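# Load six cart bottles into the fridge and close it

## Task

Move all six bottles from the cart into the refrigerator so each stands upright, then close the refrigerator door completely. The task fails if a glass bottle drops any real distance, if the door is swung open or closed violently, or if the robot tips over or is left leaning. When finished, release everything and back the robot away.

## Robot and tools

ROBOT. TidyBot++: a single mobile base (0.54 m long, 0.50 m wide, 0.38 m tall) on four driven casters, with one seven-joint arm and a two-finger gripper. The shoulder sits 0.12 m ahead of the base centre, 0.68 m off the floor. Segments: upper arm 0.42 m, forearm 0.31 m, hand 0.31 m. Cameras: base_camera (fixed on the base) and wrist_camera (looks along the hand). The arm begins folded, hand pointing down. A loose object may occasionally get nudged by an outside push.

FRAMES. Base frame: origin on the floor below the base centre, x forward, y left, z up, metres. hand_pose is reported in it: the point between the finger pads; the hand's z axis runs along the fingers, and the fingers close along its y axis. Odometry frame = the base frame as it was at scene start; base_odometry counts wheel rotation only, so slip shows as travel; heading in rad, left positive, -3.142 to 3.142.

TOOL move. One action per call; all arguments but cameras and blocking form the action, which may combine base, joints, target and speeds. Motions start together and may finish at different times.
- base: object with any of translate_m (forward +, -2 to 2 m), strafe_m (left +, -2 to 2 m), rotate_rad (counter-clockwise from above +, -6.3 to 6.3). These are offsets from where the base last reported itself, along its axes at command start, not positions.
- joints: absolute angle targets by name: joint_1_rad (any angle; positive turns the arm clockwise seen from above, opposite to heading), joint_2_rad (-2.249 to 2.249, shoulder, 0 = upper arm vertical), joint_3_rad (any), joint_4_rad (-2.579 to 2.579, elbow), joint_5_rad (any), joint_6_rad (-2.099 to 2.099, wrist), joint_7_rad (any; at 1.57 with hand down, fingers open left/right), gripper_pos (0 open to 1 closed; pad gap about 85 x (1 - gripper_pos) mm). Any-angle joints take the short way, so send steps under half a turn.
- target: one list of seven numbers [x, y, z, qw, qx, qy, qz], an absolute hand pose in the base frame (metres, then unit quaternion), same form as hand_pose. With target, joints may contain only gripper_pos.
- speeds: caps for this action: translate_m/strafe_m 0.05 to 0.5 m/s (give only one of the two when combining), rotate_rad 0.1 to 1.57 rad/s, gripper_pos 0.234 to 0.993 per s. Defaults are the maxima.
- cameras: list of base_camera, wrist_camera or all; omitted means all, [] means none.
- blocking: true/omitted waits until all motion rests; false returns in about 0.5 s while motion continues. A later move overrides only what it names.
Unknown keys make a call invalid; out-of-range values get it refused. No action runs past 15 s; base moves time out at 14 s.

OTHER TOOLS. wait(seconds 0 to 10, cameras) returns state without commanding anything; wait(0) shows a non-blocking move under "earlier move". stop(cameras) brakes all running motions; braked ones say "stopped". zoom_image(camera, region [x0, y0, x1, y1] pixels from top-left, at most 504 x 504) enlarges part of that camera's latest image. read_manual(section "licences") only returns licence text. finished_scene(scene 1 or 2) ends the scene irreversibly; the goal must hold without the robot.

RESULT LINES. "move": done, or the worst status among motions. base_status, joint_status, hand_status: done, moving, off_target (rested away from target, may keep pushing), not_followed (a check withheld targets; "joint command not followed" with "cause:" means self-collision, "pose unreachable" for a target), contact_stop, time_out, torque_fault, limit_stop_at_motor_heat. hand_status done means within 10 mm and 2 degrees; most target moves end off_target by up to about 3 cm. hand_target is where the joint targets would put the hand. joint_positions, motor_effort (percent of max, bracket = peak in last action), Motor temperatures (one per arm joint), base_odometry, base_tilt (degrees forward/right), on_its_own (unrequested behaviour), pictures (camera order of the images). Gripper off_target means something is held, at the shown reading; done at 1 means nothing held. After a refusal or an uncommanded stop, the rest of the reply's move/wait/finished_scene calls are skipped; the same happens after a torque fault.

CORRECTIONS. To fix hand position, add (wanted - hand_pose) to the last target's x, y, z. For joints, send last command + (wanted - read). To hold still while loaded, resend hand_target, not hand_pose. A held load makes the arm sag; never command a joint to its current reading while holding. When a bottle touches a shelf, hand_pose stops descending though commands keep going lower; watch the images.

CAUTIONS. The arm does not avoid obstacles and keeps pushing when blocked; nothing stops it hitting the base ("ARM HIT"). Low, forward, close targets in front of the base often fail. Hand pointing down reaches only about 0.94 m high, near the base. Driving or turning while the arm is caught high (about 0.6 m up or more), reaching far from folded over nearby furniture, or swinging a stretched arm sideways can tip the robot; back away to recover. Torque faults (sensor limits 104.5 N m joints 1-4, 51.3 N m joints 5-7) freeze the arm 10 s. Motors heat when loaded, stretched or straining; at 75 °C the arm sinks for 30 to 60 s. Grip bottles gently, move them slowly, set them down before opening, and push the door at low speed. Robot time counts, so avoid idle waits.

Each tool is called after "Request:" by a JSON object that holds its "method" and its "body", one argument or row to a line.

## Session

Request:
{"method": "move", "body": {

}}

Scene clock: 0.00 s.
Motor temperatures (°C): [29 30 26 26 33 37 32]
base_odometry: x=+0.000 y=+0.000 heading=+0.000
base_tilt: forward=-0.3 right=+0.1
base_status: not commanded
joint_positions: joint_1_rad=+0.047 joint_2_rad=-0.343 joint_3_rad=+3.092 joint_4_rad=-2.502 joint_5_rad=-0.002 joint_6_rad=-0.861 joint_7_rad=+1.603 gripper_pos=+0.000
joint_status: not commanded
motor_effort: joint_1_rad=+1 joint_2_rad=+0 joint_3_rad=+0 joint_4_rad=+14 joint_5_rad=+0 joint_6_rad=+1 joint_7_rad=+0
hand_pose: x=+0.2761 y=+0.0002 z=+0.5944 quat_wxyz=(+0.009, +0.998, +0.016, +0.060) (m; base frame)
hand_target: x=+0.2765 y=+0.0002 z=+0.5946 quat_wxyz=(+0.009, +0.998, +0.016, +0.061) (m; base frame)
hand_status: not commanded
pictures: base_camera, wrist_camera
Images, in order (width x height): base_camera 644x364, wrist_camera 644x476.

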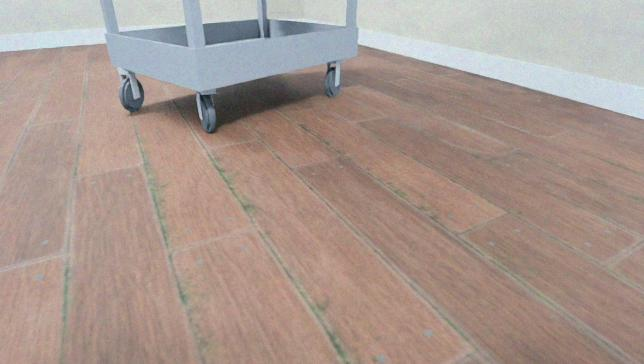

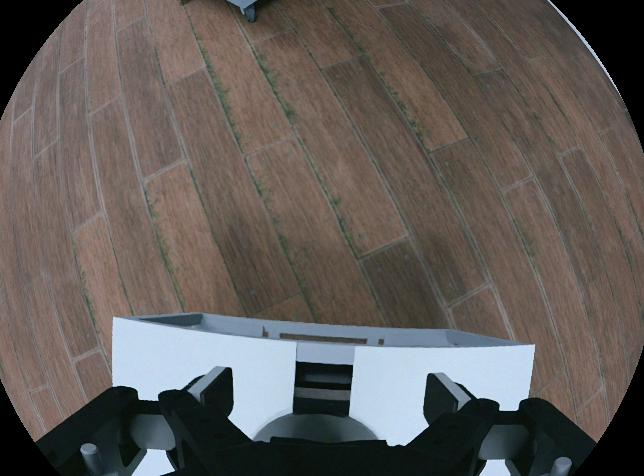

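Request:
{"method": "move", "body": {
  "joints": {"joint_6_rad": 0.5}
}}

Request:
{"method": "move", "body": {
  "base": {"rotate_rad": 1.2}
}}

Request:
{"method": "move", "body": {
  "base": {"rotate_rad": 1.2}
}}

Request:
{"method": "move", "body": {
  "base": {"rotate_rad": 1.2}
}}

Request:
{"method": "move", "body": {
  "base": {"rotate_rad": 1.2}
}}

Scene clock: 2.57 s.
Motor temperatures (°C): [29 30 26 26 33 37 32]
move: done
base_odometry: x=+0.000 y=+0.000 heading=+0.000
base_tilt: forward=-0.3 right=+0.1
base_status: not commanded
joint_positions: joint_1_rad=+0.047 joint_2_rad=-0.343 joint_3_rad=+3.092 joint_4_rad=-2.502 joint_5_rad=-0.002 joint_6_rad=+0.453 joint_7_rad=+1.603 gripper_pos=+0.000
joint_status: all done
motor_effort: joint_1_rad=+0(1) joint_2_rad=-4(6) joint_3_rad=+1(1) joint_4_rad=+18(19) joint_5_rad=+0(1) joint_6_rad=+7(9) joint_7_rad=+0(1)
hand_pose: x=+0.5470 y=+0.0038 z=+0.8614 quat_wxyz=(+0.017, +0.753, +0.017, +0.658) (m; base frame)
hand_target: x=+0.5489 y=+0.0040 z=+0.8762 quat_wxyz=(+0.017, +0.737, +0.016, +0.675) (m; base frame)
hand_status: not commanded
pictures: base_camera, wrist_camera
Images, in order (width x height): base_camera 644x364, wrist_camera 644x476.

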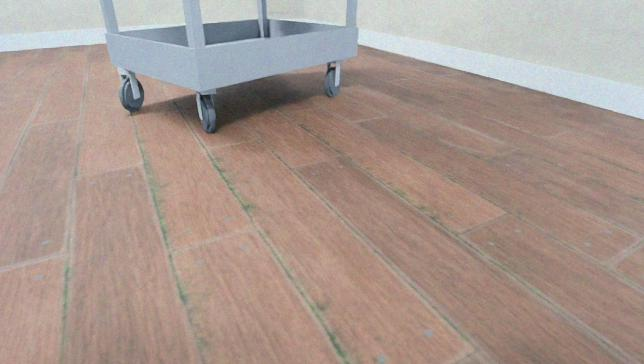

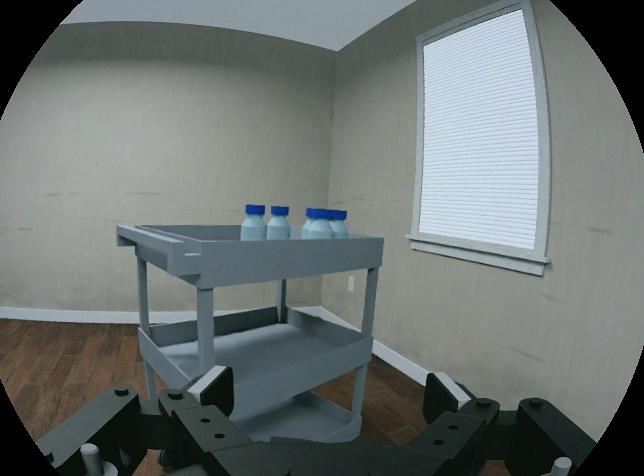

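Scene clock: 4.77 s.
Motor temperatures (°C): [29 30 26 26 33 37 32]
move: done
base_odometry: x=+0.000 y=+0.000 heading=+1.199
base_tilt: forward=-0.3 right=+0.1
base_status: done
joint_positions: joint_1_rad=+0.047 joint_2_rad=-0.343 joint_3_rad=+3.092 joint_4_rad=-2.502 joint_5_rad=-0.002 joint_6_rad=+0.454 joint_7_rad=+1.603 gripper_pos=+0.000
joint_status: not commanded
motor_effort: joint_1_rad=+0(3) joint_2_rad=-5(6) joint_3_rad=+0(2) joint_4_rad=+18(18) joint_5_rad=+0(2) joint_6_rad=+8(9) joint_7_rad=+0(1)
hand_pose: x=+0.5470 y=+0.0041 z=+0.8616 quat_wxyz=(+0.017, +0.753, +0.017, +0.658) (m; base frame)
hand_target: x=+0.5489 y=+0.0040 z=+0.8762 quat_wxyz=(+0.017, +0.737, +0.016, +0.675) (m; base frame)
hand_status: not commanded
pictures: base_camera, wrist_camera
Images, in order (width x height): base_camera 644x364, wrist_camera 644x476.

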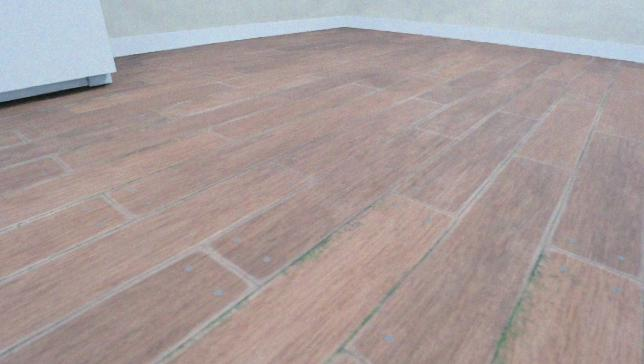

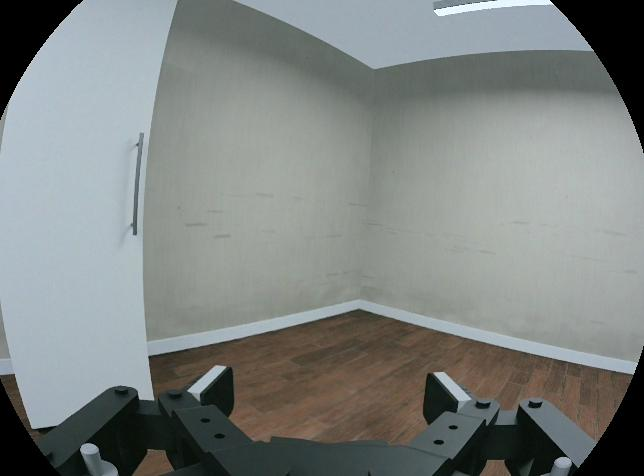

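Scene clock: 6.80 s.
Motor temperatures (°C): [29 30 26 26 33 37 32]
move: done
base_odometry: x=+0.000 y=+0.000 heading=+2.398
base_tilt: forward=-0.3 right=+0.1
base_status: done
joint_positions: joint_1_rad=+0.046 joint_2_rad=-0.343 joint_3_rad=+3.092 joint_4_rad=-2.502 joint_5_rad=-0.002 joint_6_rad=+0.454 joint_7_rad=+1.603 gripper_pos=+0.000
joint_status: not commanded
motor_effort: joint_1_rad=+1(2) joint_2_rad=-5(6) joint_3_rad=+0(2) joint_4_rad=+18(18) joint_5_rad=+0(1) joint_6_rad=+8(9) joint_7_rad=+0(1)
hand_pose: x=+0.5470 y=+0.0041 z=+0.8616 quat_wxyz=(+0.017, +0.753, +0.017, +0.658) (m; base frame)
hand_target: x=+0.5489 y=+0.0040 z=+0.8762 quat_wxyz=(+0.017, +0.737, +0.016, +0.675) (m; base frame)
hand_status: not commanded
pictures: base_camera, wrist_camera
Images, in order (width x height): base_camera 644x364, wrist_camera 644x476.

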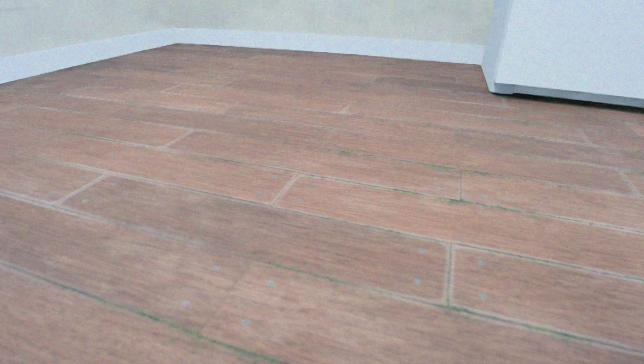

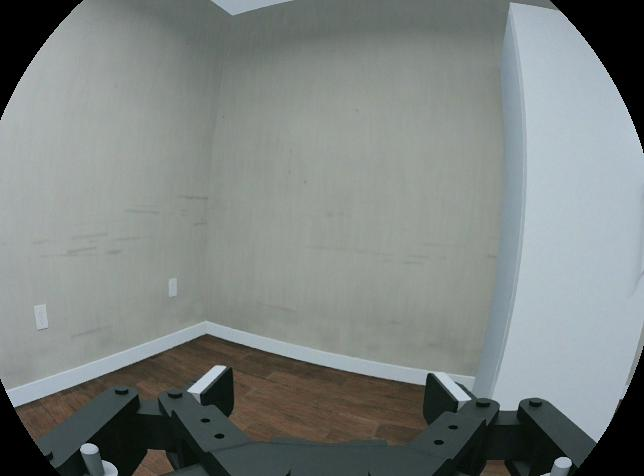

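Scene clock: 8.83 s.
Motor temperatures (°C): [29 30 26 26 33 37 32]
move: done
base_odometry: x=+0.000 y=+0.000 heading=-2.687
base_tilt: forward=-0.3 right=+0.1
base_status: done
joint_positions: joint_1_rad=+0.046 joint_2_rad=-0.343 joint_3_rad=+3.092 joint_4_rad=-2.502 joint_5_rad=-0.002 joint_6_rad=+0.454 joint_7_rad=+1.603 gripper_pos=+0.000
joint_status: not commanded
motor_effort: joint_1_rad=+1(2) joint_2_rad=-5(7) joint_3_rad=+1(2) joint_4_rad=+18(18) joint_5_rad=+0(1) joint_6_rad=+9(9) joint_7_rad=+0(1)
hand_pose: x=+0.5470 y=+0.0042 z=+0.8616 quat_wxyz=(+0.017, +0.753, +0.017, +0.658) (m; base frame)
hand_target: x=+0.5489 y=+0.0040 z=+0.8762 quat_wxyz=(+0.017, +0.737, +0.016, +0.675) (m; base frame)
hand_status: not commanded
pictures: base_camera, wrist_camera
Images, in order (width x height): base_camera 644x364, wrist_camera 644x476.

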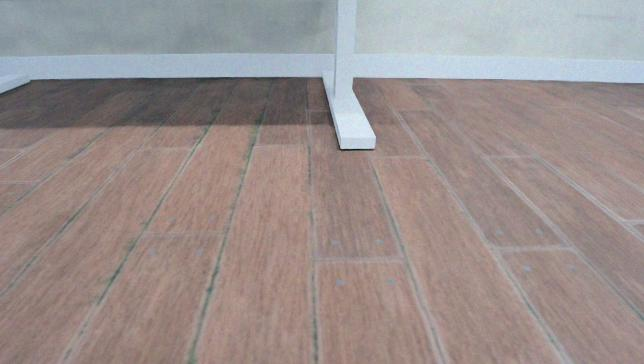

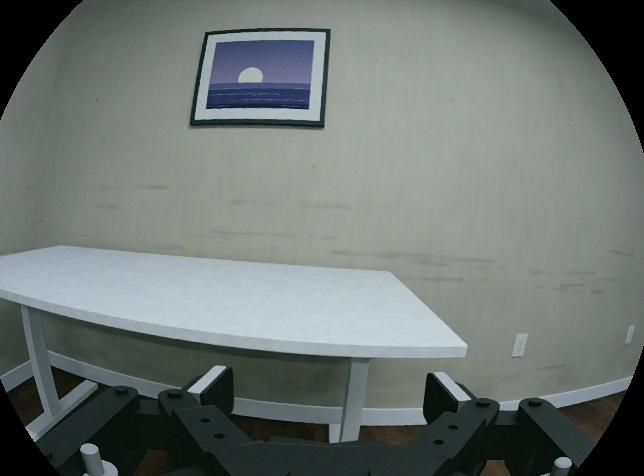

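Scene clock: 10.87 s.
Motor temperatures (°C): [29 30 26 26 33 37 32]
move: done
base_odometry: x=+0.000 y=+0.000 heading=-1.488
base_tilt: forward=-0.3 right=+0.1
base_status: done
joint_positions: joint_1_rad=+0.046 joint_2_rad=-0.343 joint_3_rad=+3.092 joint_4_rad=-2.502 joint_5_rad=-0.002 joint_6_rad=+0.454 joint_7_rad=+1.603 gripper_pos=+0.000
joint_status: not commanded
motor_effort: joint_1_rad=+1(2) joint_2_rad=-5(6) joint_3_rad=+1(2) joint_4_rad=+18(18) joint_5_rad=+0(1) joint_6_rad=+8(9) joint_7_rad=+0(1)
hand_pose: x=+0.5470 y=+0.0042 z=+0.8616 quat_wxyz=(+0.017, +0.753, +0.017, +0.658) (m; base frame)
hand_target: x=+0.5489 y=+0.0040 z=+0.8762 quat_wxyz=(+0.017, +0.737, +0.016, +0.675) (m; base frame)
hand_status: not commanded
pictures: base_camera, wrist_camera
Images, in order (width x height): base_camera 644x364, wrist_camera 644x476.

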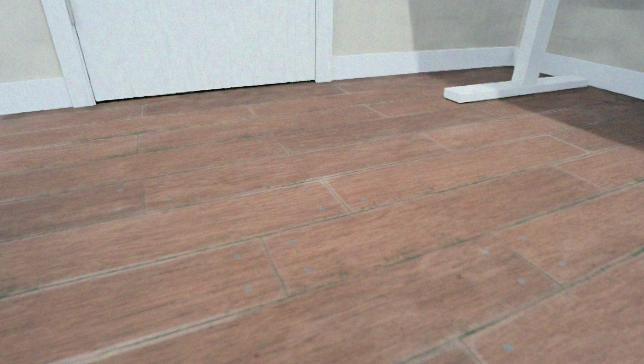

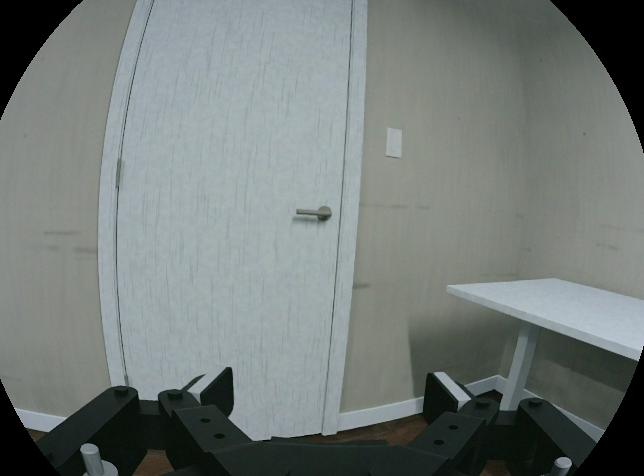

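Request:
{"method": "move", "body": {
  "base": {"rotate_rad": -3.0}
}}

Scene clock: 14.50 s.
Motor temperatures (°C): [29 30 26 26 33 37 32]
move: done
base_odometry: x=+0.000 y=+0.000 heading=+1.796
base_tilt: forward=-0.3 right=+0.1
base_status: done
joint_positions: joint_1_rad=+0.046 joint_2_rad=-0.343 joint_3_rad=+3.092 joint_4_rad=-2.502 joint_5_rad=-0.002 joint_6_rad=+0.454 joint_7_rad=+1.603 gripper_pos=+0.000
joint_status: not commanded
motor_effort: joint_1_rad=+0(2) joint_2_rad=-4(7) joint_3_rad=+1(2) joint_4_rad=+18(18) joint_5_rad=+0(1) joint_6_rad=+7(9) joint_7_rad=+0(1)
hand_pose: x=+0.5470 y=+0.0044 z=+0.8617 quat_wxyz=(+0.017, +0.753, +0.017, +0.658) (m; base frame)
hand_target: x=+0.5489 y=+0.0040 z=+0.8762 quat_wxyz=(+0.017, +0.737, +0.016, +0.675) (m; base frame)
hand_status: not commanded
pictures: base_camera, wrist_camera
Images, in order (width x height): base_camera 644x364, wrist_camera 644x476.

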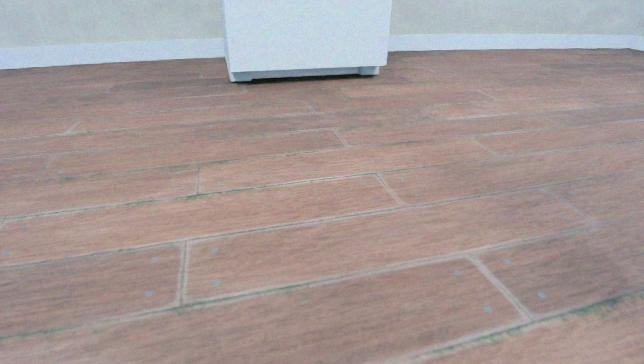

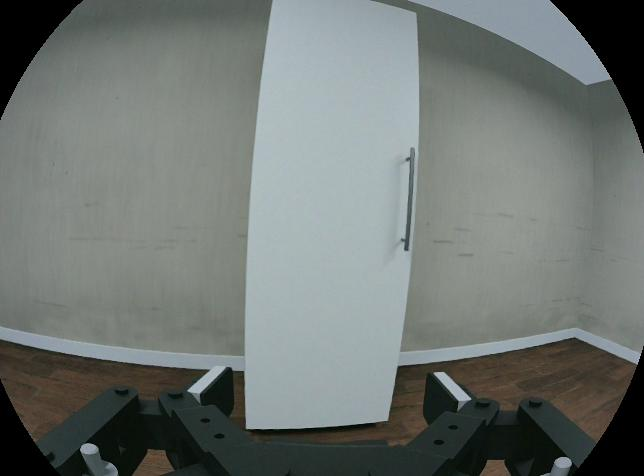

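Request:
{"method": "move", "body": {
  "base": {"translate_m": 0.4}
}}

Request:
{"method": "zoom_image", "body": {
  "camera": "base_camera",
  "region": [150, 0, 470, 180]
}}

Scene clock: 17.97 s.
Motor temperatures (°C): [29 30 26 26 33 37 32]
move: done
base_odometry: x=-0.089 y=+0.390 heading=+1.795
base_tilt: forward=-0.3 right=+0.1
base_status: done
joint_positions: joint_1_rad=+0.046 joint_2_rad=-0.341 joint_3_rad=+3.092 joint_4_rad=-2.502 joint_5_rad=-0.002 joint_6_rad=+0.455 joint_7_rad=+1.603 gripper_pos=+0.000
joint_status: not commanded
motor_effort: joint_1_rad=+0(1) joint_2_rad=-4(8) joint_3_rad=+1(2) joint_4_rad=+18(19) joint_5_rad=+0(1) joint_6_rad=+7(9) joint_7_rad=+0(1)
hand_pose: x=+0.5474 y=+0.0044 z=+0.8613 quat_wxyz=(+0.016, +0.753, +0.017, +0.658) (m; base frame)
hand_target: x=+0.5489 y=+0.0040 z=+0.8762 quat_wxyz=(+0.017, +0.737, +0.016, +0.675) (m; base frame)
hand_status: not commanded
pictures: base_camera, wrist_camera
Images, in order (width x height): base_camera 644x364, wrist_camera 644x476.

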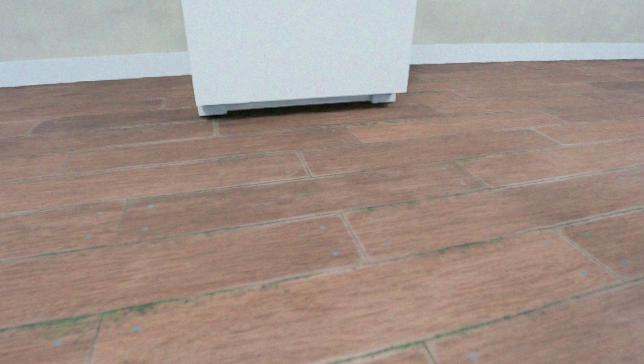

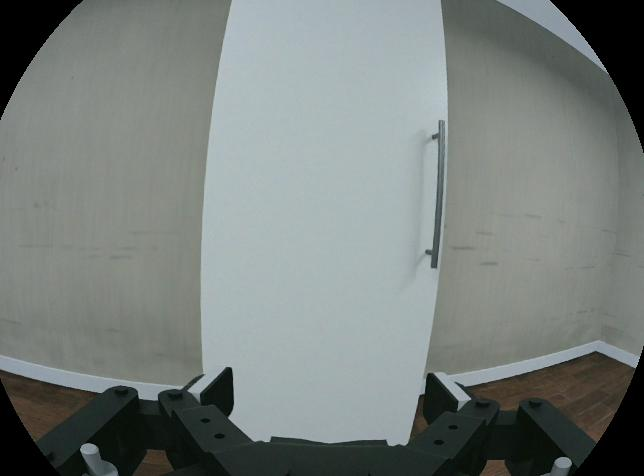

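Scaled by 1.575.

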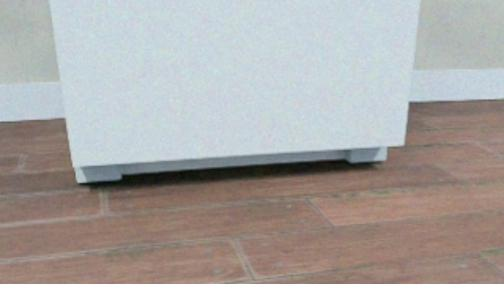

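Request:
{"method": "move", "body": {
  "base": {"rotate_rad": 0.225}
}}

Request:
{"method": "zoom_image", "body": {
  "camera": "base_camera",
  "region": [220, 0, 540, 180]
}}

Request:
{"method": "zoom_image", "body": {
  "camera": "wrist_camera",
  "region": [300, 60, 560, 320]
}}

Scene clock: 21.93 s.
Motor temperatures (°C): [29 30 26 26 33 37 32]
move: done
base_odometry: x=-0.089 y=+0.390 heading=+2.020
base_tilt: forward=-0.3 right=+0.1
base_status: done
joint_positions: joint_1_rad=+0.046 joint_2_rad=-0.341 joint_3_rad=+3.092 joint_4_rad=-2.502 joint_5_rad=-0.002 joint_6_rad=+0.455 joint_7_rad=+1.603 gripper_pos=+0.000
joint_status: not commanded
motor_effort: joint_1_rad=+1(2) joint_2_rad=-5(6) joint_3_rad=+1(2) joint_4_rad=+18(18) joint_5_rad=+0(2) joint_6_rad=+8(9) joint_7_rad=+0(1)
hand_pose: x=+0.5474 y=+0.0044 z=+0.8614 quat_wxyz=(+0.017, +0.753, +0.017, +0.658) (m; base frame)
hand_target: x=+0.5489 y=+0.0040 z=+0.8762 quat_wxyz=(+0.017, +0.737, +0.016, +0.675) (m; base frame)
hand_status: not commanded
pictures: base_camera, wrist_camera
Images, in order (width x height): base_camera 644x364, wrist_camera 644x476.

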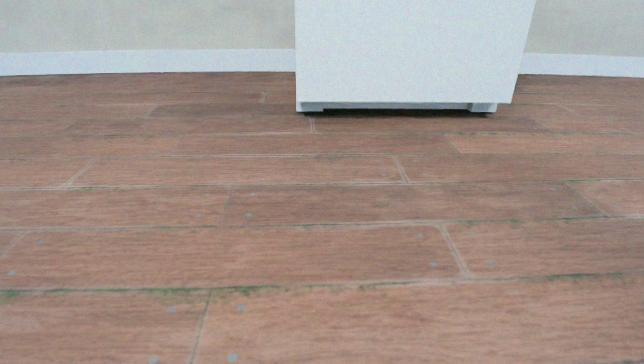

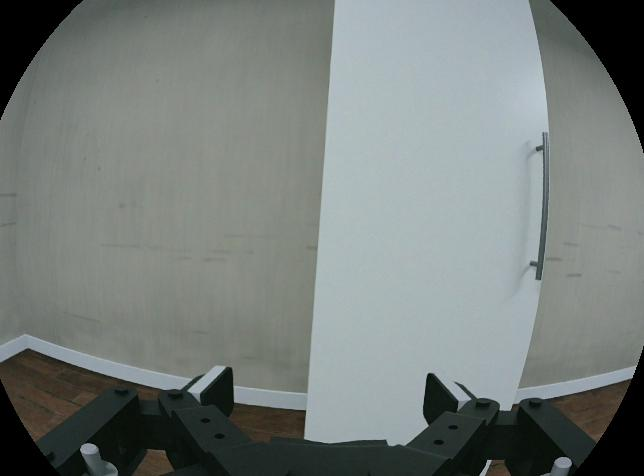

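Scaled by 1.575.

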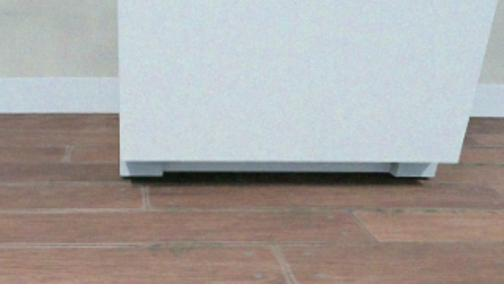

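Scaled by 1.938.

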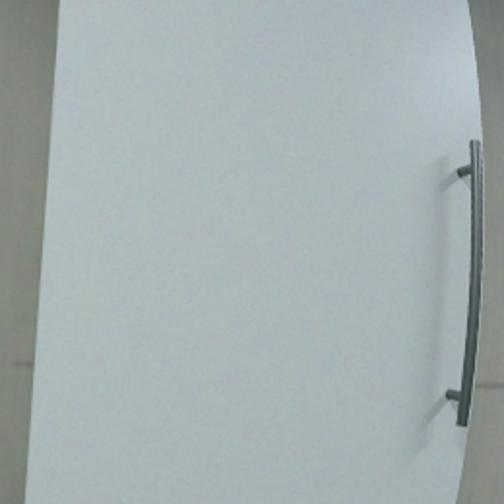

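Request:
{"method": "move", "body": {
  "base": {"strafe_m": -0.53},
  "joints": {"joint_6_rad": 0.634}
}}

Scene clock: 24.93 s.
Motor temperatures (°C): [29 30 26 26 33 37 32]
move: done
base_odometry: x=+0.388 y=+0.621 heading=+2.021
base_tilt: forward=-0.3 right=+0.1
base_status: done
joint_positions: joint_1_rad=+0.046 joint_2_rad=-0.344 joint_3_rad=+3.092 joint_4_rad=-2.502 joint_5_rad=-0.002 joint_6_rad=+0.606 joint_7_rad=+1.603 gripper_pos=+0.000
joint_status: all done
motor_effort: joint_1_rad=+1(2) joint_2_rad=-5(9) joint_3_rad=+0(2) joint_4_rad=+18(20) joint_5_rad=+0(1) joint_6_rad=+8(10) joint_7_rad=+0(1)
hand_pose: x=+0.5496 y=+0.0051 z=+0.9092 quat_wxyz=(+0.017, +0.700, +0.017, +0.713) (m; base frame)
hand_target: x=+0.5497 y=+0.0046 z=+0.9179 quat_wxyz=(+0.018, +0.690, +0.016, +0.723) (m; base frame)
hand_status: not commanded
pictures: base_camera, wrist_camera
Images, in order (width x height): base_camera 644x364, wrist_camera 644x476.

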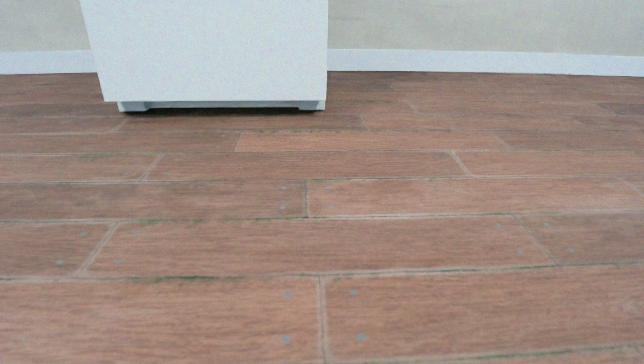

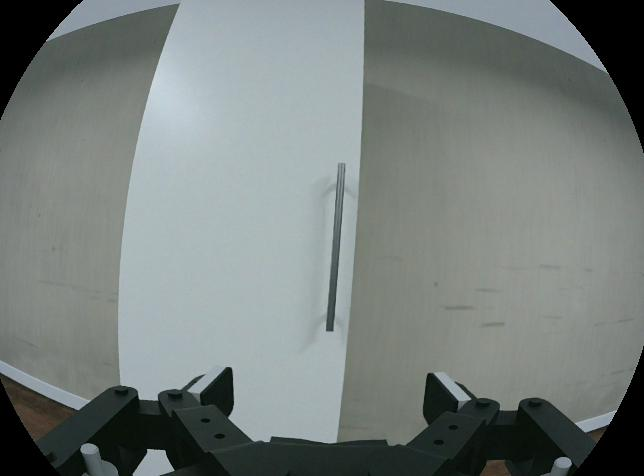

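Request:
{"method": "move", "body": {
  "base": {"translate_m": 0.4},
  "joints": {"joint_7_rad": 1.57}
}}

Scene clock: 27.50 s.
Motor temperatures (°C): [29 30 26 26 33 37 32]
move: done
base_odometry: x=+0.214 y=+0.981 heading=+2.021
base_tilt: forward=-0.3 right=+0.1
base_status: done
joint_positions: joint_1_rad=+0.046 joint_2_rad=-0.341 joint_3_rad=+3.092 joint_4_rad=-2.502 joint_5_rad=-0.002 joint_6_rad=+0.606 joint_7_rad=+1.583 gripper_pos=+0.000
joint_status: all done
motor_effort: joint_1_rad=+1(1) joint_2_rad=-5(7) joint_3_rad=+1(1) joint_4_rad=+18(19) joint_5_rad=+0(1) joint_6_rad=+8(9) joint_7_rad=-1(1)
hand_pose: x=+0.5503 y=+0.0051 z=+0.9079 quat_wxyz=(+0.010, +0.702, +0.010, +0.712) (m; base frame)
hand_target: x=+0.5497 y=+0.0046 z=+0.9179 quat_wxyz=(+0.006, +0.691, +0.005, +0.723) (m; base frame)
hand_status: not commanded
pictures: base_camera, wrist_camera
Images, in order (width x height): base_camera 644x364, wrist_camera 644x476.

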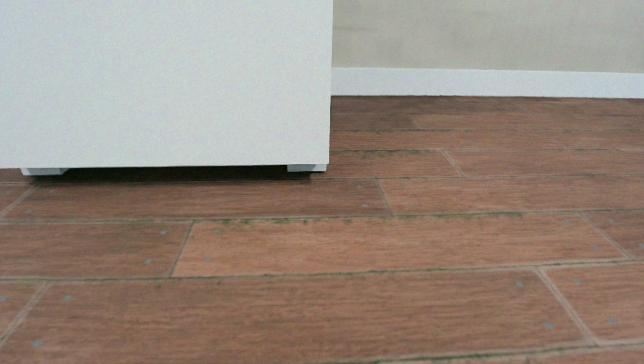

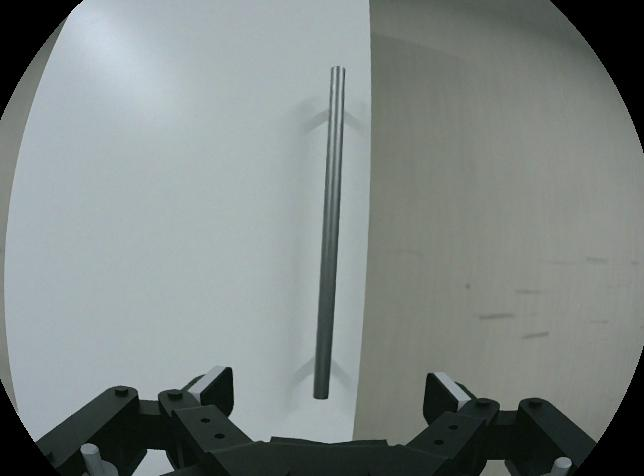

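Request:
{"method": "move", "body": {
  "base": {"translate_m": 0.19},
  "speeds": {"translate_m": 0.2}
}}

Scene clock: 29.83 s.
Motor temperatures (°C): [29 30 26 26 33 37 32]
move: done
base_odometry: x=+0.131 y=+1.153 heading=+2.021
base_tilt: forward=-0.3 right=+0.1
base_status: done
joint_positions: joint_1_rad=+0.046 joint_2_rad=-0.344 joint_3_rad=+3.092 joint_4_rad=-2.502 joint_5_rad=-0.002 joint_6_rad=+0.606 joint_7_rad=+1.583 gripper_pos=+0.000
joint_status: not commanded
motor_effort: joint_1_rad=+1(1) joint_2_rad=-5(7) joint_3_rad=+1(2) joint_4_rad=+18(19) joint_5_rad=+0(1) joint_6_rad=+8(9) joint_7_rad=+0(1)
hand_pose: x=+0.5497 y=+0.0051 z=+0.9091 quat_wxyz=(+0.010, +0.701, +0.010, +0.713) (m; base frame)
hand_target: x=+0.5497 y=+0.0046 z=+0.9179 quat_wxyz=(+0.006, +0.691, +0.005, +0.723) (m; base frame)
hand_status: not commanded
pictures: base_camera, wrist_camera
Images, in order (width x height): base_camera 644x364, wrist_camera 644x476.

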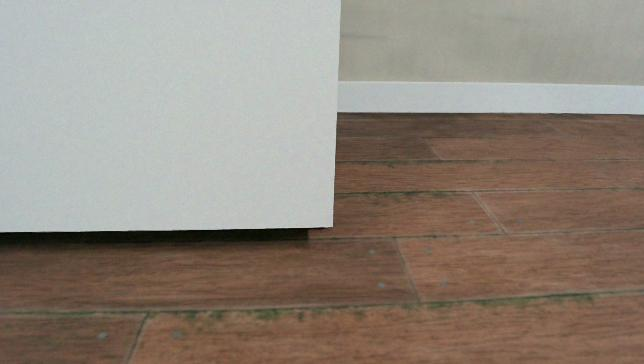

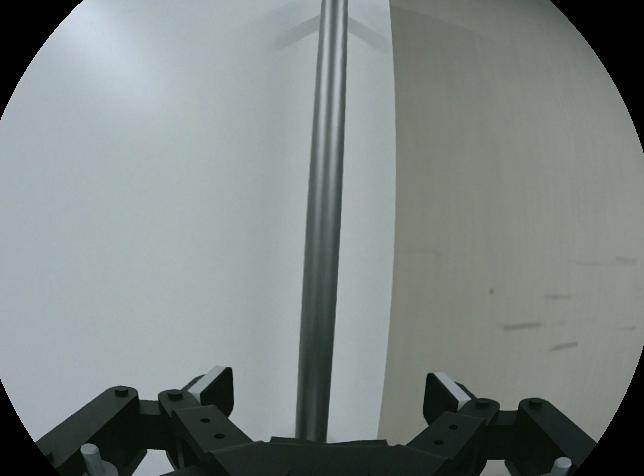

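Request:
{"method": "move", "body": {
  "base": {"translate_m": 0.06, "strafe_m": 0.009},
  "speeds": {"translate_m": 0.1}
}}

Scene clock: 31.40 s.
Motor temperatures (°C): [29 30 26 26 33 37 32]
move: done
base_odometry: x=+0.097 y=+1.203 heading=+2.020
base_tilt: forward=-0.3 right=+0.1
base_status: done
joint_positions: joint_1_rad=+0.046 joint_2_rad=-0.344 joint_3_rad=+3.092 joint_4_rad=-2.502 joint_5_rad=-0.002 joint_6_rad=+0.606 joint_7_rad=+1.583 gripper_pos=+0.000
joint_status: not commanded
motor_effort: joint_1_rad=+0(1) joint_2_rad=-5(6) joint_3_rad=+0(1) joint_4_rad=+18(19) joint_5_rad=+0(1) joint_6_rad=+8(9) joint_7_rad=+0(1)
hand_pose: x=+0.5496 y=+0.0051 z=+0.9093 quat_wxyz=(+0.010, +0.700, +0.010, +0.714) (m; base frame)
hand_target: x=+0.5497 y=+0.0046 z=+0.9179 quat_wxyz=(+0.006, +0.691, +0.005, +0.723) (m; base frame)
hand_status: not commanded
pictures: base_camera, wrist_camera
Images, in order (width x height): base_camera 644x364, wrist_camera 644x476.

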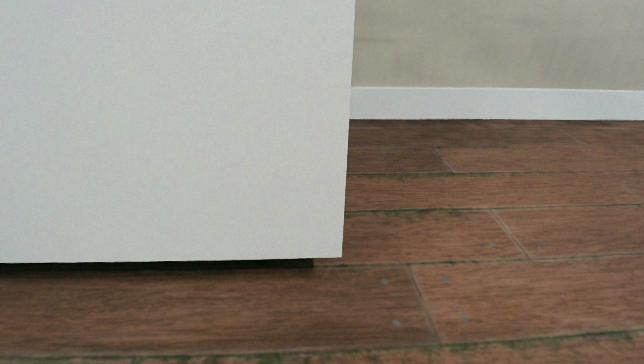

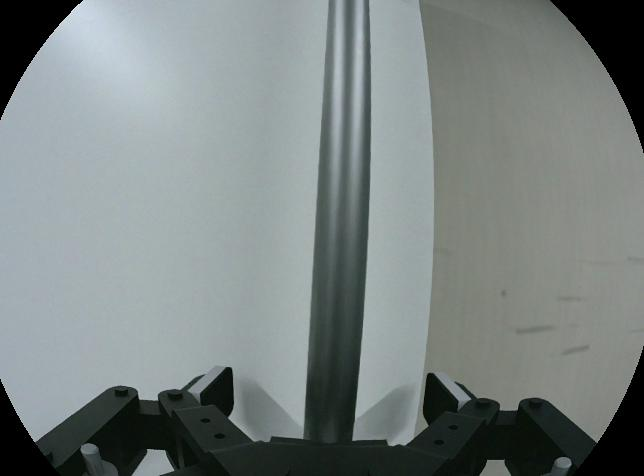

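Request:
{"method": "move", "body": {
  "joints": {"gripper_pos": 0.76},
  "speeds": {"gripper_pos": 0.234},
  "cameras": ["wrist_camera"]
}}

Scene clock: 35.43 s.
Motor temperatures (°C): [29 30 26 26 33 37 32]
move: done
base_odometry: x=+0.097 y=+1.203 heading=+2.020
base_tilt: forward=-0.3 right=+0.1
base_status: not commanded
joint_positions: joint_1_rad=+0.042 joint_2_rad=-0.360 joint_3_rad=+3.092 joint_4_rad=-2.508 joint_5_rad=-0.002 joint_6_rad=+0.606 joint_7_rad=+1.583 gripper_pos=+0.757
joint_status: all done
motor_effort: joint_1_rad=+4(5) joint_2_rad=+0(6) joint_3_rad=+5(5) joint_4_rad=+23(23) joint_5_rad=-3(4) joint_6_rad=+9(10) joint_7_rad=+0(1)
hand_pose: x=+0.5449 y=+0.0069 z=+0.9127 quat_wxyz=(+0.009, +0.697, +0.011, +0.717) (m; base frame)
hand_target: x=+0.5497 y=+0.0046 z=+0.9179 quat_wxyz=(+0.006, +0.691, +0.005, +0.723) (m; base frame)
hand_status: not commanded
pictures: wrist_camera
Images, in order (width x height): wrist_camera 644x476.

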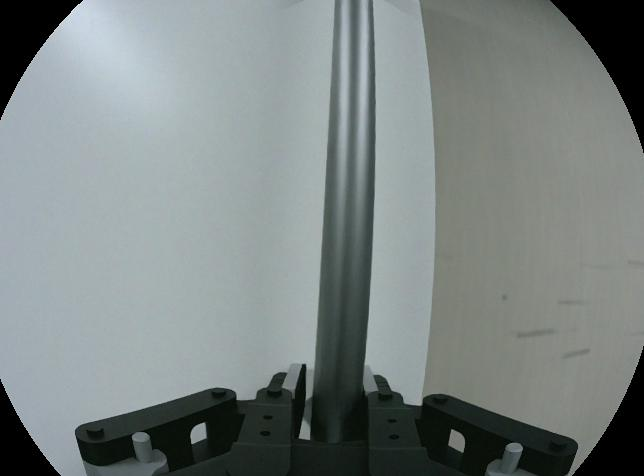

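Request:
{"method": "move", "body": {
  "base": {"translate_m": -0.014},
  "cameras": []
}}

Request:
{"method": "move", "body": {
  "joints": {"gripper_pos": 0.84},
  "speeds": {"gripper_pos": 0.234},
  "cameras": ["wrist_camera"]
}}

Scene clock: 36.50 s.
Motor temperatures (°C): [29 30 26 26 33 37 32]
move: done
base_odometry: x=+0.104 y=+1.190 heading=+2.020
base_tilt: forward=-0.3 right=+0.1
base_status: done
joint_positions: joint_1_rad=+0.047 joint_2_rad=-0.344 joint_3_rad=+3.093 joint_4_rad=-2.507 joint_5_rad=-0.002 joint_6_rad=+0.606 joint_7_rad=+1.583 gripper_pos=+0.757
joint_status: not commanded
motor_effort: joint_1_rad=+1(4) joint_2_rad=-5(6) joint_3_rad=+1(4) joint_4_rad=+18(22) joint_5_rad=+0(3) joint_6_rad=+8(9) joint_7_rad=+0(1)
hand_pose: x=+0.5488 y=+0.0042 z=+0.9066 quat_wxyz=(+0.010, +0.702, +0.009, +0.712) (m; base frame)
hand_target: x=+0.5497 y=+0.0046 z=+0.9179 quat_wxyz=(+0.006, +0.691, +0.005, +0.723) (m; base frame)
hand_status: not commanded
pictures: none
No camera images: "cameras" was empty.

Scene clock: 37.17 s.
Motor temperatures (°C): [29 30 26 26 33 37 32]
move: done
base_odometry: x=+0.104 y=+1.190 heading=+2.020
base_tilt: forward=-0.3 right=+0.1
base_status: not commanded
joint_positions: joint_1_rad=+0.045 joint_2_rad=-0.344 joint_3_rad=+3.092 joint_4_rad=-2.507 joint_5_rad=-0.002 joint_6_rad=+0.606 joint_7_rad=+1.583 gripper_pos=+0.821
joint_status: all done
motor_effort: joint_1_rad=+1(4) joint_2_rad=-4(5) joint_3_rad=+1(4) joint_4_rad=+21(21) joint_5_rad=+0(3) joint_6_rad=+9(10) joint_7_rad=+2(2)
hand_pose: x=+0.5488 y=+0.0053 z=+0.9066 quat_wxyz=(+0.010, +0.702, +0.010, +0.712) (m; base frame)
hand_target: x=+0.5497 y=+0.0046 z=+0.9179 quat_wxyz=(+0.006, +0.691, +0.005, +0.723) (m; base frame)
hand_status: not commanded
pictures: wrist_camera
Images, in order (width x height): wrist_camera 644x476.

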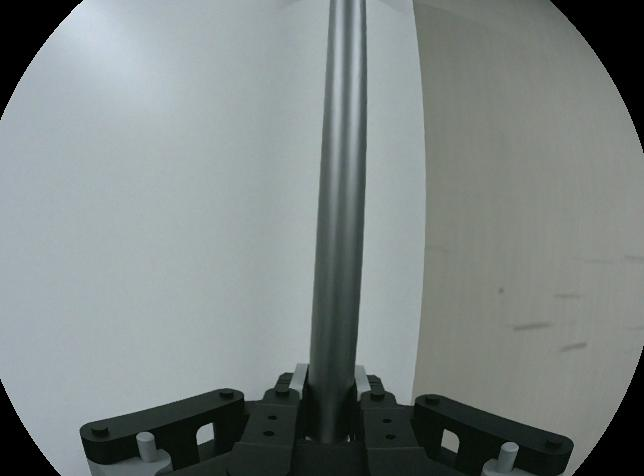

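Request:
{"method": "move", "body": {
  "base": {"translate_m": -0.0483, "strafe_m": 0.0554, "rotate_rad": -0.087},
  "speeds": {"translate_m": 0.08, "rotate_rad": 0.1}
}}

Scene clock: 40.63 s.
Motor temperatures (°C): [29 30 26 26 33 37 32]
move: done
base_odometry: x=+0.075 y=+1.123 heading=+1.932
base_tilt: forward=-0.3 right=+0.1
base_status: done
joint_positions: joint_1_rad=+0.047 joint_2_rad=-0.329 joint_3_rad=+3.093 joint_4_rad=-2.495 joint_5_rad=-0.003 joint_6_rad=+0.606 joint_7_rad=+1.583 gripper_pos=+0.825
joint_status: not commanded
motor_effort: joint_1_rad=+2(6) joint_2_rad=-8(23) joint_3_rad=+3(5) joint_4_rad=+18(20) joint_5_rad=-1(4) joint_6_rad=+10(10) joint_7_rad=+1(2)
hand_pose: x=+0.5541 y=+0.0040 z=+0.9071 quat_wxyz=(+0.010, +0.703, +0.008, +0.711) (m; base frame)
hand_target: x=+0.5497 y=+0.0046 z=+0.9179 quat_wxyz=(+0.006, +0.691, +0.005, +0.723) (m; base frame)
hand_status: not commanded
pictures: base_camera, wrist_camera
Images, in order (width x height): base_camera 644x364, wrist_camera 644x476.

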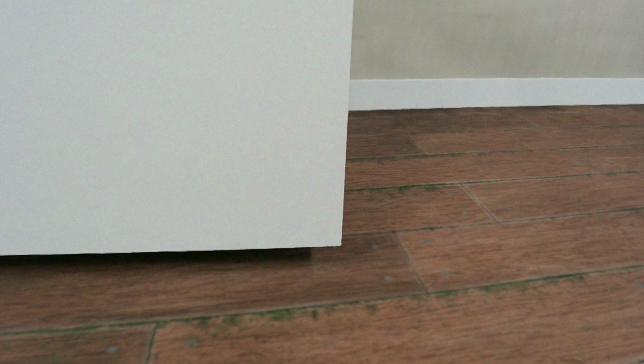

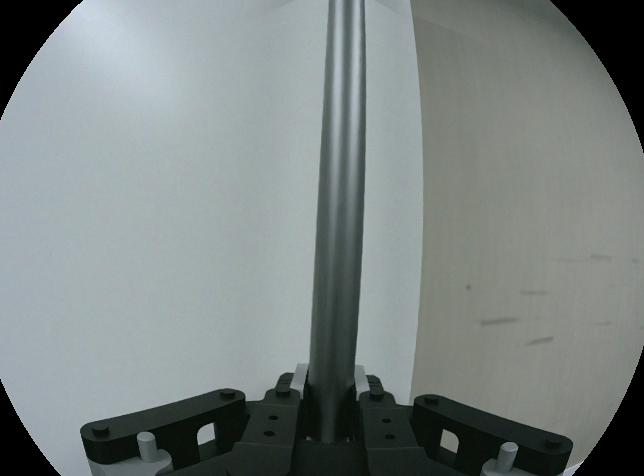

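Request:
{"method": "move", "body": {
  "base": {"translate_m": -0.1286, "strafe_m": 0.1763, "rotate_rad": -0.26},
  "speeds": {"translate_m": 0.13, "rotate_rad": 0.16}
}}

Request:
{"method": "move", "body": {
  "base": {"translate_m": -0.1286, "strafe_m": 0.1763, "rotate_rad": -0.26},
  "speeds": {"translate_m": 0.13, "rotate_rad": 0.16}
}}

Scene clock: 43.27 s.
Motor temperatures (°C): [29 30 26 26 33 37 32]
move: done
base_odometry: x=-0.045 y=+0.940 heading=+1.671
base_tilt: forward=-0.3 right=+0.1
base_status: done
joint_positions: joint_1_rad=+0.055 joint_2_rad=-0.327 joint_3_rad=+3.098 joint_4_rad=-2.492 joint_5_rad=-0.004 joint_6_rad=+0.609 joint_7_rad=+1.583 gripper_pos=+0.825
joint_status: not commanded
motor_effort: joint_1_rad=-2(6) joint_2_rad=-7(12) joint_3_rad=-2(5) joint_4_rad=+17(18) joint_5_rad=+1(4) joint_6_rad=+8(10) joint_7_rad=+0(2)
hand_pose: x=+0.5553 y=-0.0023 z=+0.9088 quat_wxyz=(+0.014, +0.702, +0.002, +0.712) (m; base frame)
hand_target: x=+0.5497 y=+0.0046 z=+0.9179 quat_wxyz=(+0.006, +0.691, +0.005, +0.723) (m; base frame)
hand_status: not commanded
pictures: base_camera, wrist_camera
Images, in order (width x height): base_camera 644x364, wrist_camera 644x476.

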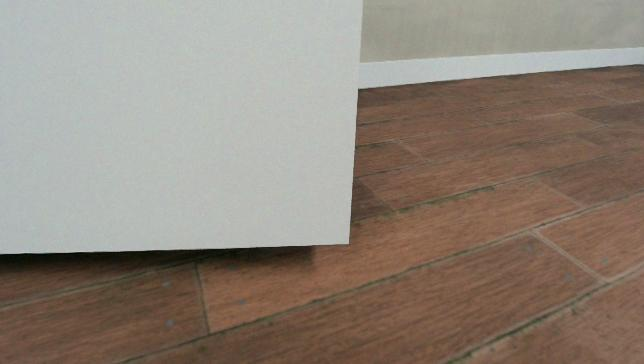

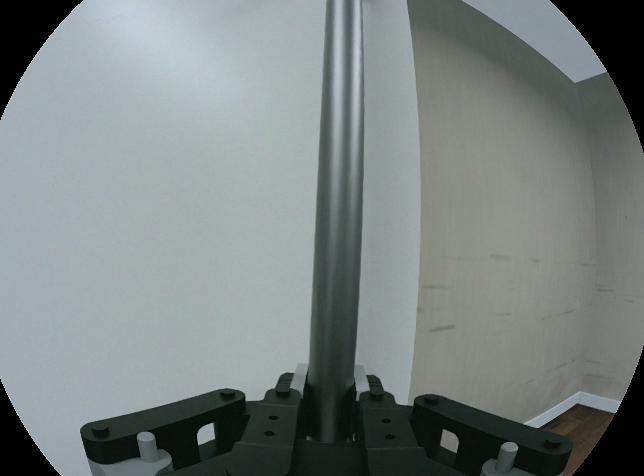

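Scene clock: 45.50 s.
Motor temperatures (°C): [29 30 26 26 33 37 32]
move: done
base_odometry: x=-0.207 y=+0.794 heading=+1.410
base_tilt: forward=-0.3 right=+0.1
base_status: done
joint_positions: joint_1_rad=+0.060 joint_2_rad=-0.329 joint_3_rad=+3.105 joint_4_rad=-2.491 joint_5_rad=-0.006 joint_6_rad=+0.610 joint_7_rad=+1.583 gripper_pos=+0.825
joint_status: not commanded
motor_effort: joint_1_rad=-2(5) joint_2_rad=-7(12) joint_3_rad=-2(6) joint_4_rad=+17(18) joint_5_rad=+2(4) joint_6_rad=+8(9) joint_7_rad=+0(1)
hand_pose: x=+0.5550 y=-0.0084 z=+0.9104 quat_wxyz=(+0.017, +0.700, -0.003, +0.713) (m; base frame)
hand_target: x=+0.5497 y=+0.0046 z=+0.9179 quat_wxyz=(+0.006, +0.691, +0.005, +0.723) (m; base frame)
hand_status: not commanded
pictures: base_camera, wrist_camera
Images, in order (width x height): base_camera 644x364, wrist_camera 644x476.

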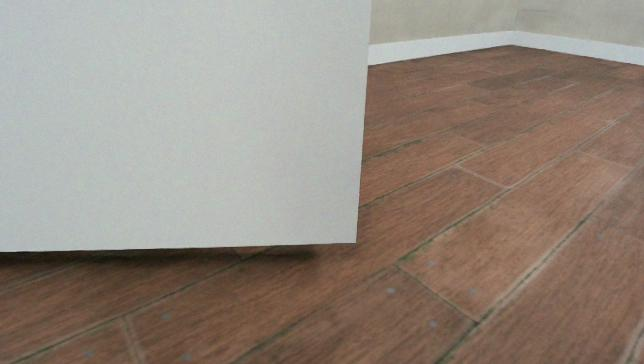

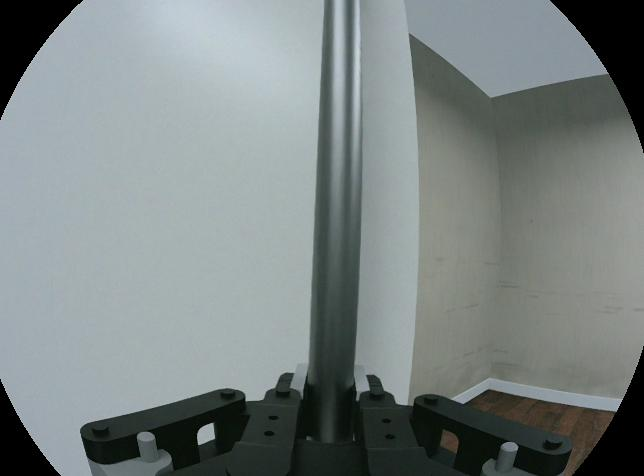

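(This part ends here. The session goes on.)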